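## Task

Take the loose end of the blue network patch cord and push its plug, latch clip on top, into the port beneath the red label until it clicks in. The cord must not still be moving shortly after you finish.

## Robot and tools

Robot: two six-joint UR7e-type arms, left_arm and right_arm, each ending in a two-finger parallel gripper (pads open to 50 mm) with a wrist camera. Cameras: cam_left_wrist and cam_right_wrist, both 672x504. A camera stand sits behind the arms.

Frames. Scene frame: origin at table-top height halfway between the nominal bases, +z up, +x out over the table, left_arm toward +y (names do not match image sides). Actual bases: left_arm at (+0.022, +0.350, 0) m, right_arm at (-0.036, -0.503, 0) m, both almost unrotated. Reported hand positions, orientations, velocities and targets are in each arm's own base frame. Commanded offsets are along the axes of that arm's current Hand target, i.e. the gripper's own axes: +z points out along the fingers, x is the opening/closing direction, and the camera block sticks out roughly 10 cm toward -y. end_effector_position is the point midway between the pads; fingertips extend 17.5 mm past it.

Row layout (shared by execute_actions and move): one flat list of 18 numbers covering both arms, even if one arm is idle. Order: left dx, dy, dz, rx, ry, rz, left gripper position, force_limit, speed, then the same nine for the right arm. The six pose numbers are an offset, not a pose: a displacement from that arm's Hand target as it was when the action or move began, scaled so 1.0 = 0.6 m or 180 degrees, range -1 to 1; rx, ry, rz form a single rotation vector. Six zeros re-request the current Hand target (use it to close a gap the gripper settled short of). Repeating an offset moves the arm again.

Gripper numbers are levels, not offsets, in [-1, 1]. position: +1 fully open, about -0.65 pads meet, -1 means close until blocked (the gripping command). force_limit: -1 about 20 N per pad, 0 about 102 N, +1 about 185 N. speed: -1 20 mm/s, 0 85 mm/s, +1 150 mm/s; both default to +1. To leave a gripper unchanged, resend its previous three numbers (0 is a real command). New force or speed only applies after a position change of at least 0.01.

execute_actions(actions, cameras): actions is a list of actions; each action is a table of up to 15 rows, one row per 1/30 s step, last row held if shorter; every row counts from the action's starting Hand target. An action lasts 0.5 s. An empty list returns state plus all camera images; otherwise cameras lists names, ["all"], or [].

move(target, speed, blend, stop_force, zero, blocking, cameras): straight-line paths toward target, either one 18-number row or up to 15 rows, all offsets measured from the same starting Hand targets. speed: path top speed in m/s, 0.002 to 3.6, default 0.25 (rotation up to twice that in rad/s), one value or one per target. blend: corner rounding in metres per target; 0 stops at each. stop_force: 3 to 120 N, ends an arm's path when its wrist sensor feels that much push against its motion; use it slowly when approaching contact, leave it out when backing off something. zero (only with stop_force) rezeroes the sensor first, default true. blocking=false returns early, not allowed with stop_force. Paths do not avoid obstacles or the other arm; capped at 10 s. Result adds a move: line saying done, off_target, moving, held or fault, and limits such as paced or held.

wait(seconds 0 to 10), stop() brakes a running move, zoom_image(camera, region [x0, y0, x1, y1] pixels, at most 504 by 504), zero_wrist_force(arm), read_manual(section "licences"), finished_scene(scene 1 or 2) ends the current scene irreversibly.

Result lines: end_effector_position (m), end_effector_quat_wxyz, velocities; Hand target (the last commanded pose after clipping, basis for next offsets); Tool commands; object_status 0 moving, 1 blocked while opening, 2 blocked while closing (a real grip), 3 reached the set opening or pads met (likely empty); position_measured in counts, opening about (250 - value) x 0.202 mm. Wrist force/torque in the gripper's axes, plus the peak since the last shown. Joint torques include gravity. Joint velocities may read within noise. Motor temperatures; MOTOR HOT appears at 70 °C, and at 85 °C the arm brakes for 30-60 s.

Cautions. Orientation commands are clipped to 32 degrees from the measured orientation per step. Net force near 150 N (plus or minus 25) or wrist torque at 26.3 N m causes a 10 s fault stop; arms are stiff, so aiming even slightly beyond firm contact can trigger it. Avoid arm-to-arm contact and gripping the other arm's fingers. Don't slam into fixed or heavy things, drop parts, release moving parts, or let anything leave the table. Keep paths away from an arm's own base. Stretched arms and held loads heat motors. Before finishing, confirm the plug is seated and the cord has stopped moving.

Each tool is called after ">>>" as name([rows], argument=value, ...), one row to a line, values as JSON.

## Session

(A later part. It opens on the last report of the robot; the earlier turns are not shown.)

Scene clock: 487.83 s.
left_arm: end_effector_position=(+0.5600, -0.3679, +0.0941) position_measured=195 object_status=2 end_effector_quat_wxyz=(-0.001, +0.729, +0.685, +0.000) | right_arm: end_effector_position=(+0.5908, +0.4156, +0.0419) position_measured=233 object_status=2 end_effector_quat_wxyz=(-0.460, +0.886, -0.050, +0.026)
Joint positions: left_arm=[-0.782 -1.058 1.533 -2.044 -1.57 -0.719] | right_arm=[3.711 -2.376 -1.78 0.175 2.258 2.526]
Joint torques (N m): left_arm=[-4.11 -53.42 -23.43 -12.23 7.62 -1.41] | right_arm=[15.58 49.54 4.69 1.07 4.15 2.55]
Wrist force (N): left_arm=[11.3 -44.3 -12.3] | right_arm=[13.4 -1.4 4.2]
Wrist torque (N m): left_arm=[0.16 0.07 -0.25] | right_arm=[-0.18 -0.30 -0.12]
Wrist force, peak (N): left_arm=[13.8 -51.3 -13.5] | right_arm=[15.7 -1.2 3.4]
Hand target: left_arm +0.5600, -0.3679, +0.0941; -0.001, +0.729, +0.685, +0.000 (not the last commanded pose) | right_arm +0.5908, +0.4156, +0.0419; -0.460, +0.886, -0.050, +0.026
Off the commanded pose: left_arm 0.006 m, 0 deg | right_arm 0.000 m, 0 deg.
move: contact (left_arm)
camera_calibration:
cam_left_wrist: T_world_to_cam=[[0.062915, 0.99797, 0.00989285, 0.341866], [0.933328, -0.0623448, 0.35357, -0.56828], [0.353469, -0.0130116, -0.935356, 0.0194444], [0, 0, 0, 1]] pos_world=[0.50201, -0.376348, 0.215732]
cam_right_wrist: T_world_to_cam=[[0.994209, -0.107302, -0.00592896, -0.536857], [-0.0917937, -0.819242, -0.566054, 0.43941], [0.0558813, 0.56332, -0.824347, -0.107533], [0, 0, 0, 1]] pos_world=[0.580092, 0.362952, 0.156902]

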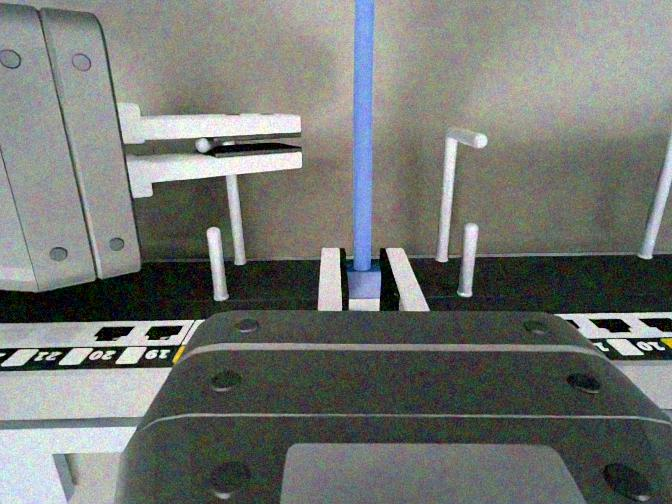

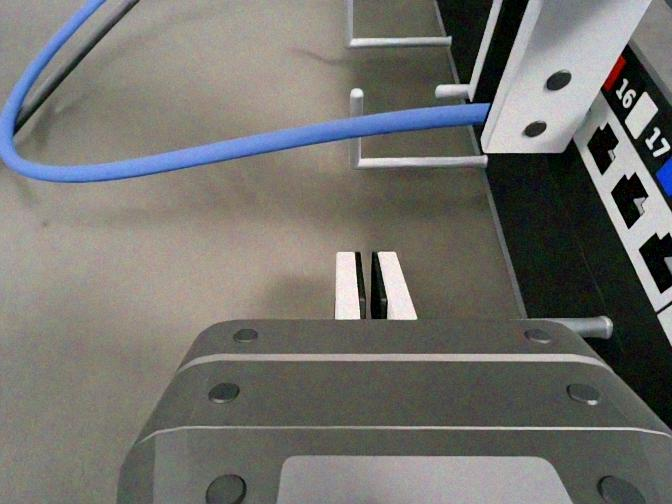

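>>> move([
  [0,-0.002,0,0,0,0,-1,-0.3,-0.8,0,0,0,0,0,0,-1,-0.4,-0.9],
  [0.0008,-0.002,-0.0008,0,0,0,-1,-0.3,-0.8,0,0,0,0,0,0,-1,-0.4,-0.9],
], speed=0.01)

>>> move(target=[0,0.014,0,0,0,0,-1,-0.3,-0.8,0,0,0,0,0,0,-1,-0.4,-0.9], speed=0.005, stop_force=45, cameras=["cam_left_wrist","cam_right_wrist"])

>>> zoom_image(camera="cam_right_wrist", region=[470, 20, 670, 170])

Scene clock: 496.13 s.
left_arm: end_effector_position=(+0.5588, -0.3675, +0.0946) position_measured=195 object_status=2 end_effector_quat_wxyz=(-0.001, +0.729, +0.685, +0.000) | right_arm: end_effector_position=(+0.5908, +0.4156, +0.0419) position_measured=233 object_status=2 end_effector_quat_wxyz=(-0.460, +0.886, -0.050, +0.026)
Joint positions: left_arm=[-0.783 -1.061 1.537 -2.045 -1.57 -0.72] | right_arm=[3.711 -2.376 -1.78 0.175 2.258 2.526]
Joint torques (N m): left_arm=[7.93 -59.95 -14.72 -1.97 0.02 1.67] | right_arm=[14.15 53.95 3.86 0.99 3.77 2.6]
Wrist force (N): left_arm=[2.7 -5.2 3.4] | right_arm=[6.5 -1.6 3.7]
Wrist torque (N m): left_arm=[0.08 -0.17 -0.02] | right_arm=[-0.19 -0.16 -0.09]
Wrist force, peak (N): left_arm=[11.2 -44.7 -12.2] | right_arm=[13.4 -1.5 4.1]
Hand target: left_arm +0.5588, -0.3674, +0.0946; -0.001, +0.729, +0.685, +0.000 | right_arm +0.5908, +0.4156, +0.0419; -0.460, +0.886, -0.050, +0.026
Off the commanded pose: left_arm 0.000 m, 0 deg | right_arm 0.000 m, 0 deg.
move: done

Scene clock: 497.70 s.
left_arm: end_effector_position=(+0.5606, -0.3675, +0.0946) position_measured=195 object_status=2 end_effector_quat_wxyz=(-0.001, +0.729, +0.685, +0.000) | right_arm: end_effector_position=(+0.5908, +0.4156, +0.0419) position_measured=233 object_status=2 end_effector_quat_wxyz=(-0.460, +0.886, -0.050, +0.026)
Joint positions: left_arm=[-0.781 -1.058 1.531 -2.042 -1.571 -0.718] | right_arm=[3.711 -2.376 -1.78 0.175 2.258 2.526]
Joint torques (N m): left_arm=[3.64 -59.04 -24.47 -12.14 10.1 -1.25] | right_arm=[15.25 55.31 4.38 1.07 7.76 2.66]
Wrist force (N): left_arm=[0.6 -48.9 -4.7] | right_arm=[25.8 -1.8 6.5]
Wrist torque (N m): left_arm=[0.25 -0.16 -0.15] | right_arm=[-0.17 -0.48 -0.18]
Wrist force, peak (N): left_arm=[2.8 -55.7 -4.8] | right_arm=[26.3 -2.2 6.6]
Hand target: left_arm +0.5606, -0.3675, +0.0946; -0.001, +0.729, +0.685, +0.000 (not the last commanded pose) | right_arm +0.5908, +0.4156, +0.0419; -0.460, +0.886, -0.050, +0.026
Off the commanded pose: left_arm 0.007 m, 0 deg | right_arm 0.000 m, 0 deg.
move: contact (left_arm)
camera_calibration:
cam_left_wrist: T_world_to_cam=[[0.0630495, 0.997962, 0.00980882, 0.341366], [0.933464, -0.0624461, 0.353193, -0.569076], [0.353086, -0.0131125, -0.935499, 0.0197608], [0, 0, 0, 1]] pos_world=[0.502712, -0.375948, 0.216132]
cam_right_wrist: T_world_to_cam=[[0.994209, -0.107302, -0.00592896, -0.536857], [-0.0917937, -0.819242, -0.566054, 0.43941], [0.0558813, 0.56332, -0.824347, -0.107533], [0, 0, 0, 1]] pos_world=[0.580092, 0.362952, 0.156902]

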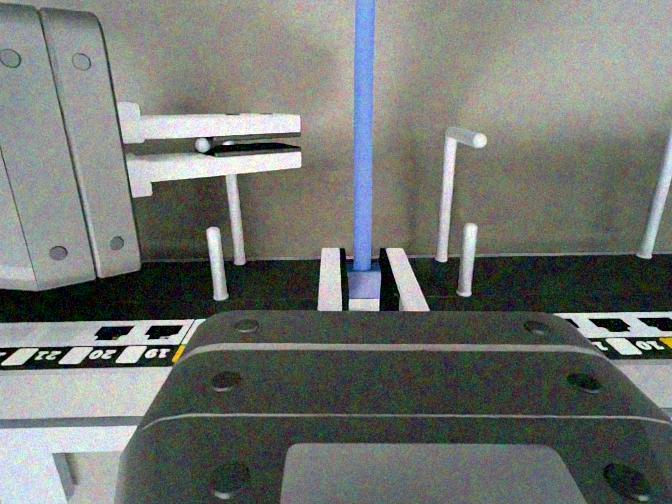

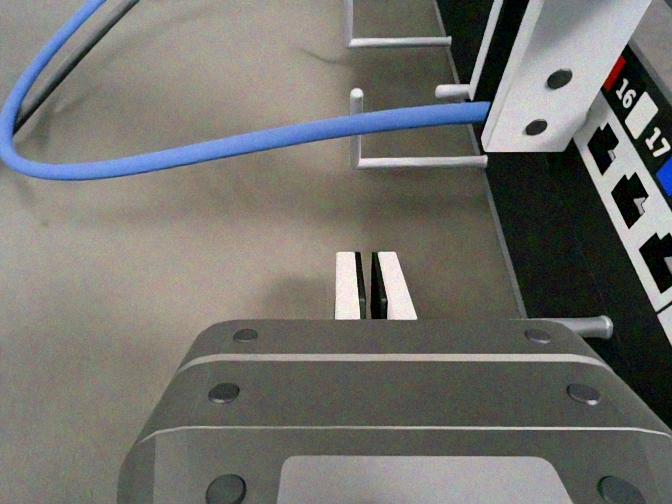

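Scaled by 2.520 from the camera's 672x504 image, which has a finer 960x720 frame.

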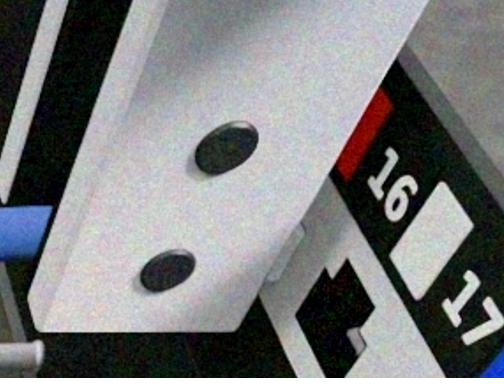

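>>> move(target=[0,-0.0085,0,0,0,0,-1,-0.3,-0.8,0,0,0,0,0,0,-1,-0.4,-0.9], speed=0.006, cameras=["cam_left_wrist","cam_right_wrist"])

>>> zoom_image(camera="cam_right_wrist", region=[470, 20, 670, 170])

Scene clock: 505.17 s.
left_arm: end_effector_position=(+0.5556, -0.3672, +0.0946) position_measured=195 object_status=2 end_effector_quat_wxyz=(-0.001, +0.729, +0.685, +0.000) | right_arm: end_effector_position=(+0.5907, +0.4156, +0.0419) position_measured=233 object_status=2 end_effector_quat_wxyz=(-0.460, +0.886, -0.050, +0.026)
Joint positions: left_arm=[-0.786 -1.067 1.546 -2.048 -1.57 -0.723] | right_arm=[3.711 -2.376 -1.78 0.174 2.259 2.526]
Joint torques (N m): left_arm=[-26.53 -52.65 4.82 2.91 -9.86 -1.17] | right_arm=[13.08 56.12 14.97 2.22 -1.75 2.54]
Wrist force (N): left_arm=[1.5 49.6 -3.1] | right_arm=[-11.3 2.1 -6.0]
Wrist torque (N m): left_arm=[0.17 -0.13 0.05] | right_arm=[-0.18 0.12 0.00]
Wrist force, peak (N): left_arm=[1.5 49.6 -3.1] | right_arm=[26.0 -2.0 6.4]
Hand target: left_arm +0.5555, -0.3672, +0.0946; -0.001, +0.729, +0.685, +0.000 | right_arm +0.5908, +0.4156, +0.0419; -0.460, +0.886, -0.050, +0.026
Off the commanded pose: left_arm 0.000 m, 0 deg | right_arm 0.000 m, 0 deg.
move: done
camera_calibration:
cam_left_wrist: T_world_to_cam=[[0.0629876, 0.997967, 0.00970013, 0.341337], [0.933357, -0.0623455, 0.353495, -0.564392], [0.353381, -0.0132121, -0.935386, 0.0214178], [0, 0, 0, 1]] pos_world=[0.497711, -0.375547, 0.216233]
cam_right_wrist: T_world_to_cam=[[0.994229, -0.107108, -0.00603749, -0.536821], [-0.0916963, -0.819263, -0.566039, 0.43935], [0.0556811, 0.563327, -0.824356, -0.107413], [0, 0, 0, 1]] pos_world=[0.579991, 0.362953, 0.156902]

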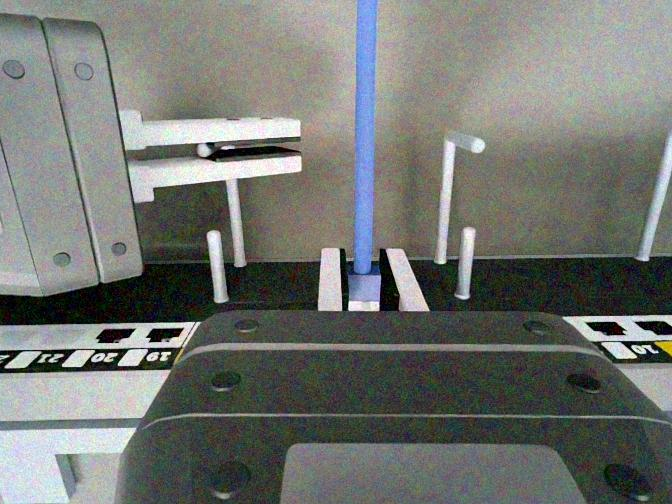

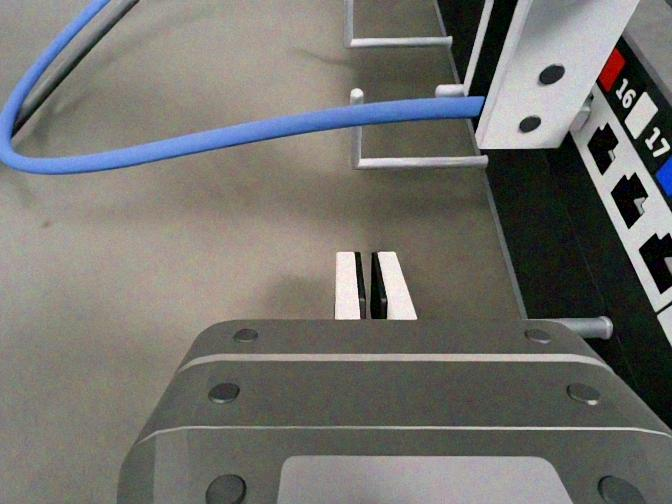

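Scaled by 2.520 from the camera's 672x504 image, which has a finer 960x720 frame.

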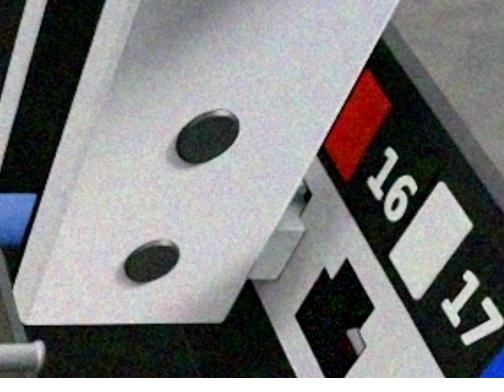

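>>> move(target=[0,0.008,0,0,0,0,-1,-0.3,-0.8,0,0,0,0,0,0,-1,-0.4,-0.9], speed=0.006, stop_force=50)

Scene clock: 509.73 s.
left_arm: end_effector_position=(+0.5575, -0.3674, +0.0945) position_measured=195 object_status=2 end_effector_quat_wxyz=(-0.001, +0.729, +0.684, +0.000) | right_arm: end_effector_position=(+0.5908, +0.4156, +0.0419) position_measured=233 object_status=2 end_effector_quat_wxyz=(-0.460, +0.886, -0.050, +0.026)
Joint positions: left_arm=[-0.784 -1.063 1.54 -2.045 -1.571 -0.721] | right_arm=[3.711 -2.376 -1.779 0.175 2.258 2.526]
Joint torques (N m): left_arm=[-13.21 -57.89 -10.41 -3.89 -0.37 -1.17] | right_arm=[-11.41 56.09 25.33 3.96 1.27 2.37]
Wrist force (N): left_arm=[1.6 6.3 -0.7] | right_arm=[-7.9 1.4 -7.0]
Wrist torque (N m): left_arm=[0.45 -0.01 -0.09] | right_arm=[-0.23 0.07 -0.01]
Wrist force, peak (N): left_arm=[2.3 53.1 -4.5] | right_arm=[-14.0 2.5 -6.7]
Hand target: left_arm +0.5575, -0.3674, +0.0944; -0.001, +0.729, +0.684, +0.000 (not the last commanded pose) | right_arm +0.5908, +0.4156, +0.0419; -0.460, +0.886, -0.050, +0.026
Off the commanded pose: left_arm 0.003 m, 0 deg | right_arm 0.000 m, 0 deg.
move: contact (left_arm)

>>> move(target=[0,0,0,0,0,0,-0.1,-0.3,-0.9,0,0,0,0,0,0,-1,-0.4,-0.9])

>>> move(target=[0,0,-0.1,0,0,0,-0.1,-0.3,-0.9,0,0,0,0,0,0,-1,-0.4,-0.9], speed=0.1, cameras=["cam_left_wrist","cam_right_wrist"])

>>> zoom_image(camera="cam_right_wrist", region=[470, 20, 670, 170])

Scene clock: 514.10 s.
left_arm: end_effector_position=(+0.5575, -0.3674, +0.0944) position_measured=167 object_status=3 end_effector_quat_wxyz=(-0.001, +0.729, +0.684, +0.000) | right_arm: end_effector_position=(+0.5908, +0.4156, +0.0419) position_measured=233 object_status=2 end_effector_quat_wxyz=(-0.460, +0.886, -0.050, +0.026)
Joint positions: left_arm=[-0.784 -1.063 1.54 -2.045 -1.571 -0.721] | right_arm=[3.711 -2.376 -1.78 0.175 2.258 2.526]
Joint torques (N m): left_arm=[-6.7 -57.96 -13.7 -0.79 0.41 -1.19] | right_arm=[-11.83 56.19 10.79 1.62 1.19 2.51]
Wrist force (N): left_arm=[-0.1 2.0 -0.1] | right_arm=[-7.6 0.9 -6.4]
Wrist torque (N m): left_arm=[0.35 0.00 -0.04] | right_arm=[-0.27 0.21 -0.02]
Wrist force, peak (N): left_arm=[0.4 7.5 -0.8] | right_arm=[-8.0 1.7 -7.5]
Hand target: left_arm +0.5575, -0.3674, +0.0944; -0.001, +0.729, +0.684, +0.000 | right_arm +0.5908, +0.4156, +0.0419; -0.460, +0.886, -0.050, +0.026
Off the commanded pose: left_arm 0.000 m, 0 deg | right_arm 0.000 m, 0 deg.
move: done

Scene clock: 515.20 s.
left_arm: end_effector_position=(+0.5576, -0.3675, +0.1544) position_measured=167 object_status=3 end_effector_quat_wxyz=(-0.001, +0.729, +0.684, +0.000) | right_arm: end_effector_position=(+0.5908, +0.4156, +0.0419) position_measured=233 object_status=2 end_effector_quat_wxyz=(-0.460, +0.886, -0.050, +0.026)
Joint positions: left_arm=[-0.784 -1.119 1.459 -1.909 -1.571 -0.721] | right_arm=[3.711 -2.376 -1.78 0.175 2.258 2.526]
Joint torques (N m): left_arm=[7.07 -58.4 -37.24 -0.34 0.52 0.33] | right_arm=[-12.23 55.44 10.79 1.48 1.19 2.58]
Wrist force (N): left_arm=[0.1 2.2 0.1] | right_arm=[-7.4 0.8 -6.6]
Wrist torque (N m): left_arm=[0.37 -0.02 -0.04] | right_arm=[-0.25 0.19 -0.03]
Wrist force, peak (N): left_arm=[0.1 2.1 1.8] | right_arm=[-7.6 1.1 -6.7]
Hand target: left_arm +0.5576, -0.3675, +0.1544; -0.001, +0.729, +0.684, +0.000 | right_arm +0.5908, +0.4156, +0.0419; -0.460, +0.886, -0.050, +0.026
Off the commanded pose: left_arm 0.000 m, 0 deg | right_arm 0.000 m, 0 deg.
move: done
camera_calibration:
cam_left_wrist: T_world_to_cam=[[0.0632033, 0.997951, 0.00994426, 0.340744], [0.933611, -0.0626437, 0.35277, -0.587552], [0.35267, -0.0130122, -0.935657, 0.0771094], [0, 0, 0, 1]] pos_world=[0.499814, -0.375849, 0.27603]
cam_right_wrist: T_world_to_cam=[[0.994209, -0.107302, -0.00592896, -0.536857], [-0.0917937, -0.819242, -0.566054, 0.43941], [0.0558813, 0.56332, -0.824347, -0.107533], [0, 0, 0, 1]] pos_world=[0.580092, 0.362952, 0.156902]

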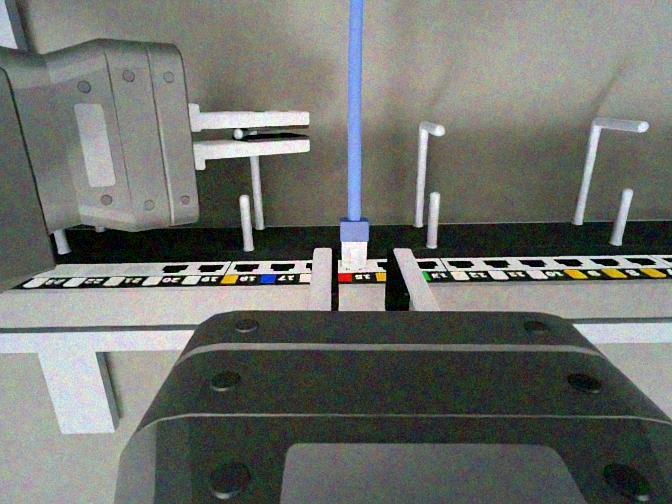

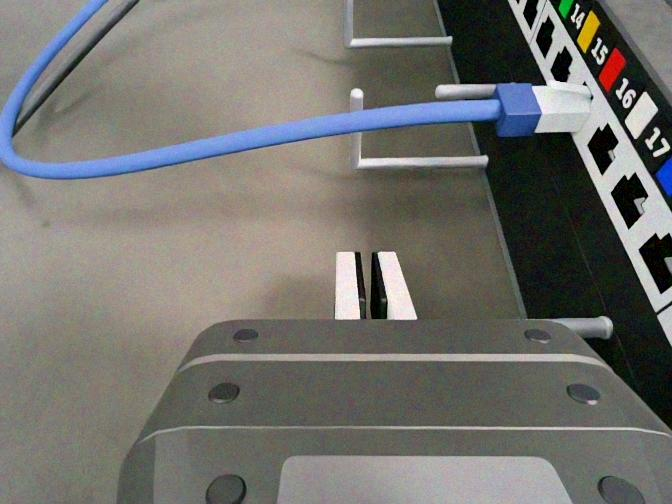

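Scaled by 2.520 from the camera's 672x504 image, which has a finer 960x720 frame.

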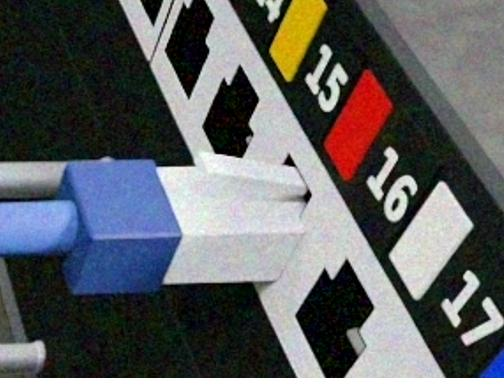

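>>> move(target=[0,0,0,0,0,0,-0.1,-0.3,-0.9,0,0,0,0,0,0,-0.3,-0.4,-0.9])

>>> move(target=[0,0,-0.1,0,0,0,-0.1,-0.3,-0.9,0,0,-0.13,0,0,0,-0.3,-0.4,-0.9], speed=0.08, cameras=["cam_left_wrist","cam_right_wrist"])

>>> zoom_image(camera="cam_left_wrist", region=[250, 150, 480, 310])

>>> zoom_image(camera="cam_right_wrist", region=[350, 0, 550, 150])

Scene clock: 525.20 s.
left_arm: end_effector_position=(+0.5576, -0.3675, +0.1544) position_measured=167 object_status=3 end_effector_quat_wxyz=(-0.001, +0.729, +0.684, +0.000) | right_arm: end_effector_position=(+0.5908, +0.4156, +0.0419) position_measured=198 object_status=0 end_effector_quat_wxyz=(-0.460, +0.886, -0.050, +0.026)
Joint positions: left_arm=[-0.784 -1.119 1.459 -1.909 -1.571 -0.721] | right_arm=[3.711 -2.376 -1.78 0.175 2.258 2.526]
Joint torques (N m): left_arm=[6.88 -57.26 -38.17 -0.33 -1.72 1.21] | right_arm=[-10.1 55.44 10.5 1.55 1.25 2.53]
Wrist force (N): left_arm=[0.1 2.2 0.1] | right_arm=[-0.7 -0.8 0.7]
Wrist torque (N m): left_arm=[0.37 -0.03 -0.03] | right_arm=[-0.24 0.05 -0.04]
Wrist force, peak (N): left_arm=[-0.4 2.5 0.0] | right_arm=[-7.7 1.5 -6.5]
Hand target: left_arm +0.5576, -0.3675, +0.1544; -0.001, +0.729, +0.684, +0.000 | right_arm +0.5908, +0.4156, +0.0419; -0.460, +0.886, -0.050, +0.026
Off the commanded pose: left_arm 0.000 m, 0 deg | right_arm 0.000 m, 0 deg.
move: done

Scene clock: 526.63 s.
left_arm: end_effector_position=(+0.5577, -0.3676, +0.2144) position_measured=167 object_status=3 end_effector_quat_wxyz=(-0.001, +0.729, +0.684, +0.000) | right_arm: end_effector_position=(+0.5836, +0.3522, +0.0867) position_measured=198 object_status=3 end_effector_quat_wxyz=(-0.460, +0.886, -0.050, +0.026)
Joint positions: left_arm=[-0.784 -1.157 1.356 -1.768 -1.571 -0.721] | right_arm=[3.622 -2.235 -1.876 0.072 2.316 2.436]
Joint torques (N m): left_arm=[7.86 -55.99 -38.97 -0.32 0.1 1.26] | right_arm=[-13.26 58.03 6.79 1.02 2.85 -2.68]
Wrist force (N): left_arm=[-0.2 1.9 0.1] | right_arm=[-0.7 -0.7 0.4]
Wrist torque (N m): left_arm=[0.32 0.02 -0.04] | right_arm=[-0.25 0.05 0.01]
Wrist force, peak (N): left_arm=[0.1 2.6 0.1] | right_arm=[-0.7 -0.7 1.4]
Hand target: left_arm +0.5577, -0.3676, +0.2144; -0.001, +0.729, +0.684, +0.000 | right_arm +0.5836, +0.3522, +0.0868; -0.460, +0.886, -0.050, +0.026
Off the commanded pose: left_arm 0.000 m, 0 deg | right_arm 0.000 m, 0 deg.
move: done
camera_calibration:
cam_left_wrist: T_world_to_cam=[[0.0632384, 0.99795, 0.00985081, 0.340254], [0.933609, -0.0626434, 0.352776, -0.608818], [0.35267, -0.0131122, -0.935656, 0.133175], [0, 0, 0, 1]] pos_world=[0.499914, -0.375949, 0.33603]
cam_right_wrist: T_world_to_cam=[[0.994209, -0.107302, -0.00592896, -0.536225], [-0.0917937, -0.819242, -0.566054, 0.41225], [0.0558813, 0.56332, -0.824347, -0.0345415], [0, 0, 0, 1]] pos_world=[0.572892, 0.299652, 0.201702]

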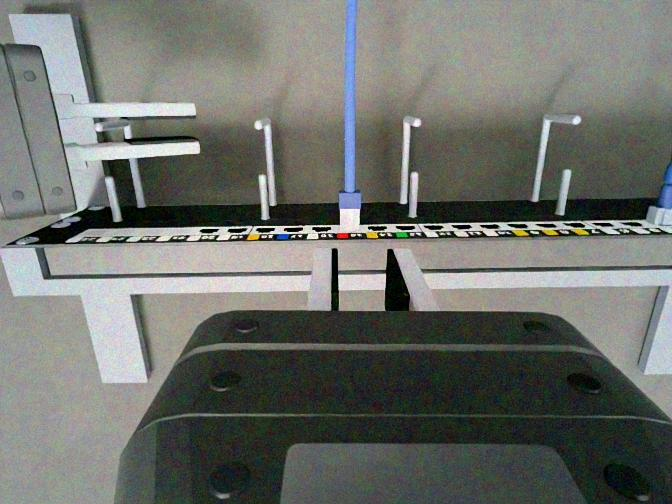

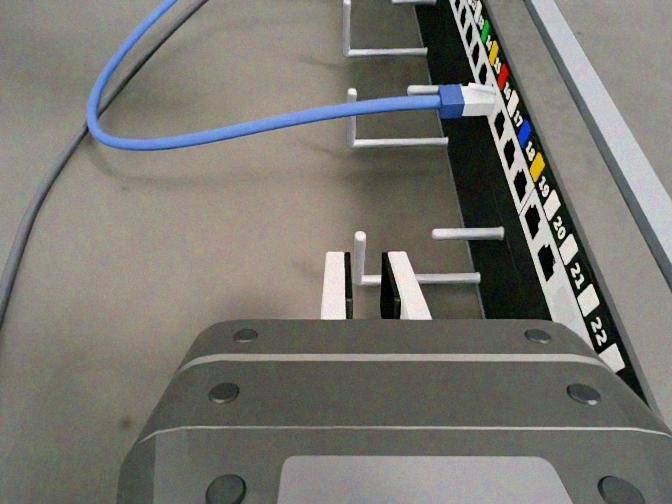

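Scaled by 2.191 from the camera's 672x504 image, which has a finer 960x720 frame.

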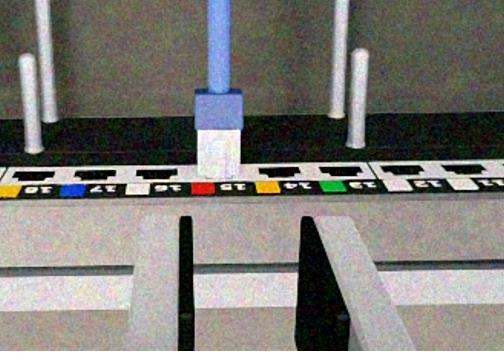

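Scaled by 2.520 from the camera's 672x504 image, which has a finer 960x720 frame.

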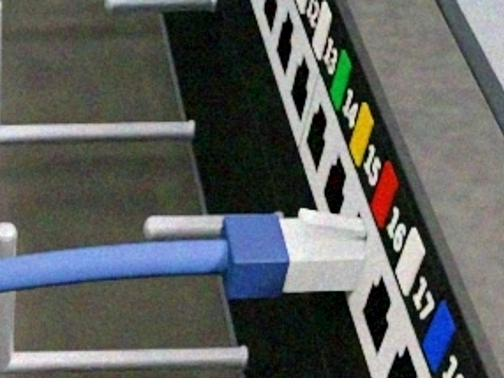

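>>> zoom_image(camera="cam_left_wrist", region=[602, 150, 672, 250])

>>> zoom_image(camera="cam_left_wrist", region=[310, 150, 380, 250])

Scaled by 5.040 from the camera's 672x504 image, which has a finer 960x720 frame.

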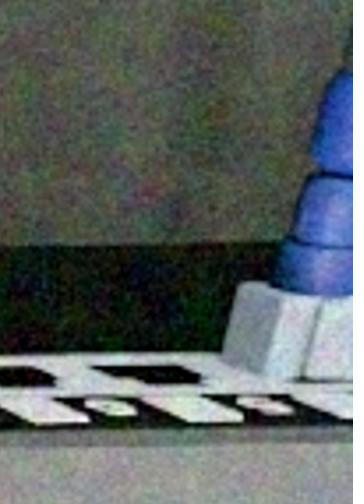

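Scaled by 5.040 from the camera's 672x504 image, which has a finer 960x720 frame.

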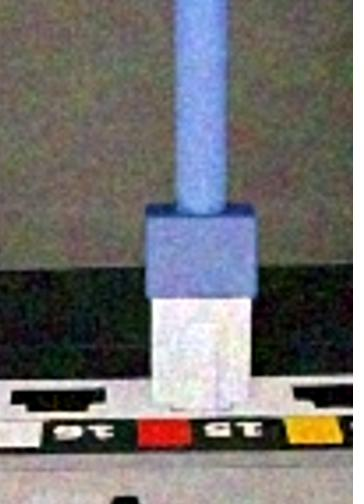

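>>> finished_scene(scene=1)

The scene is finished: the task was done.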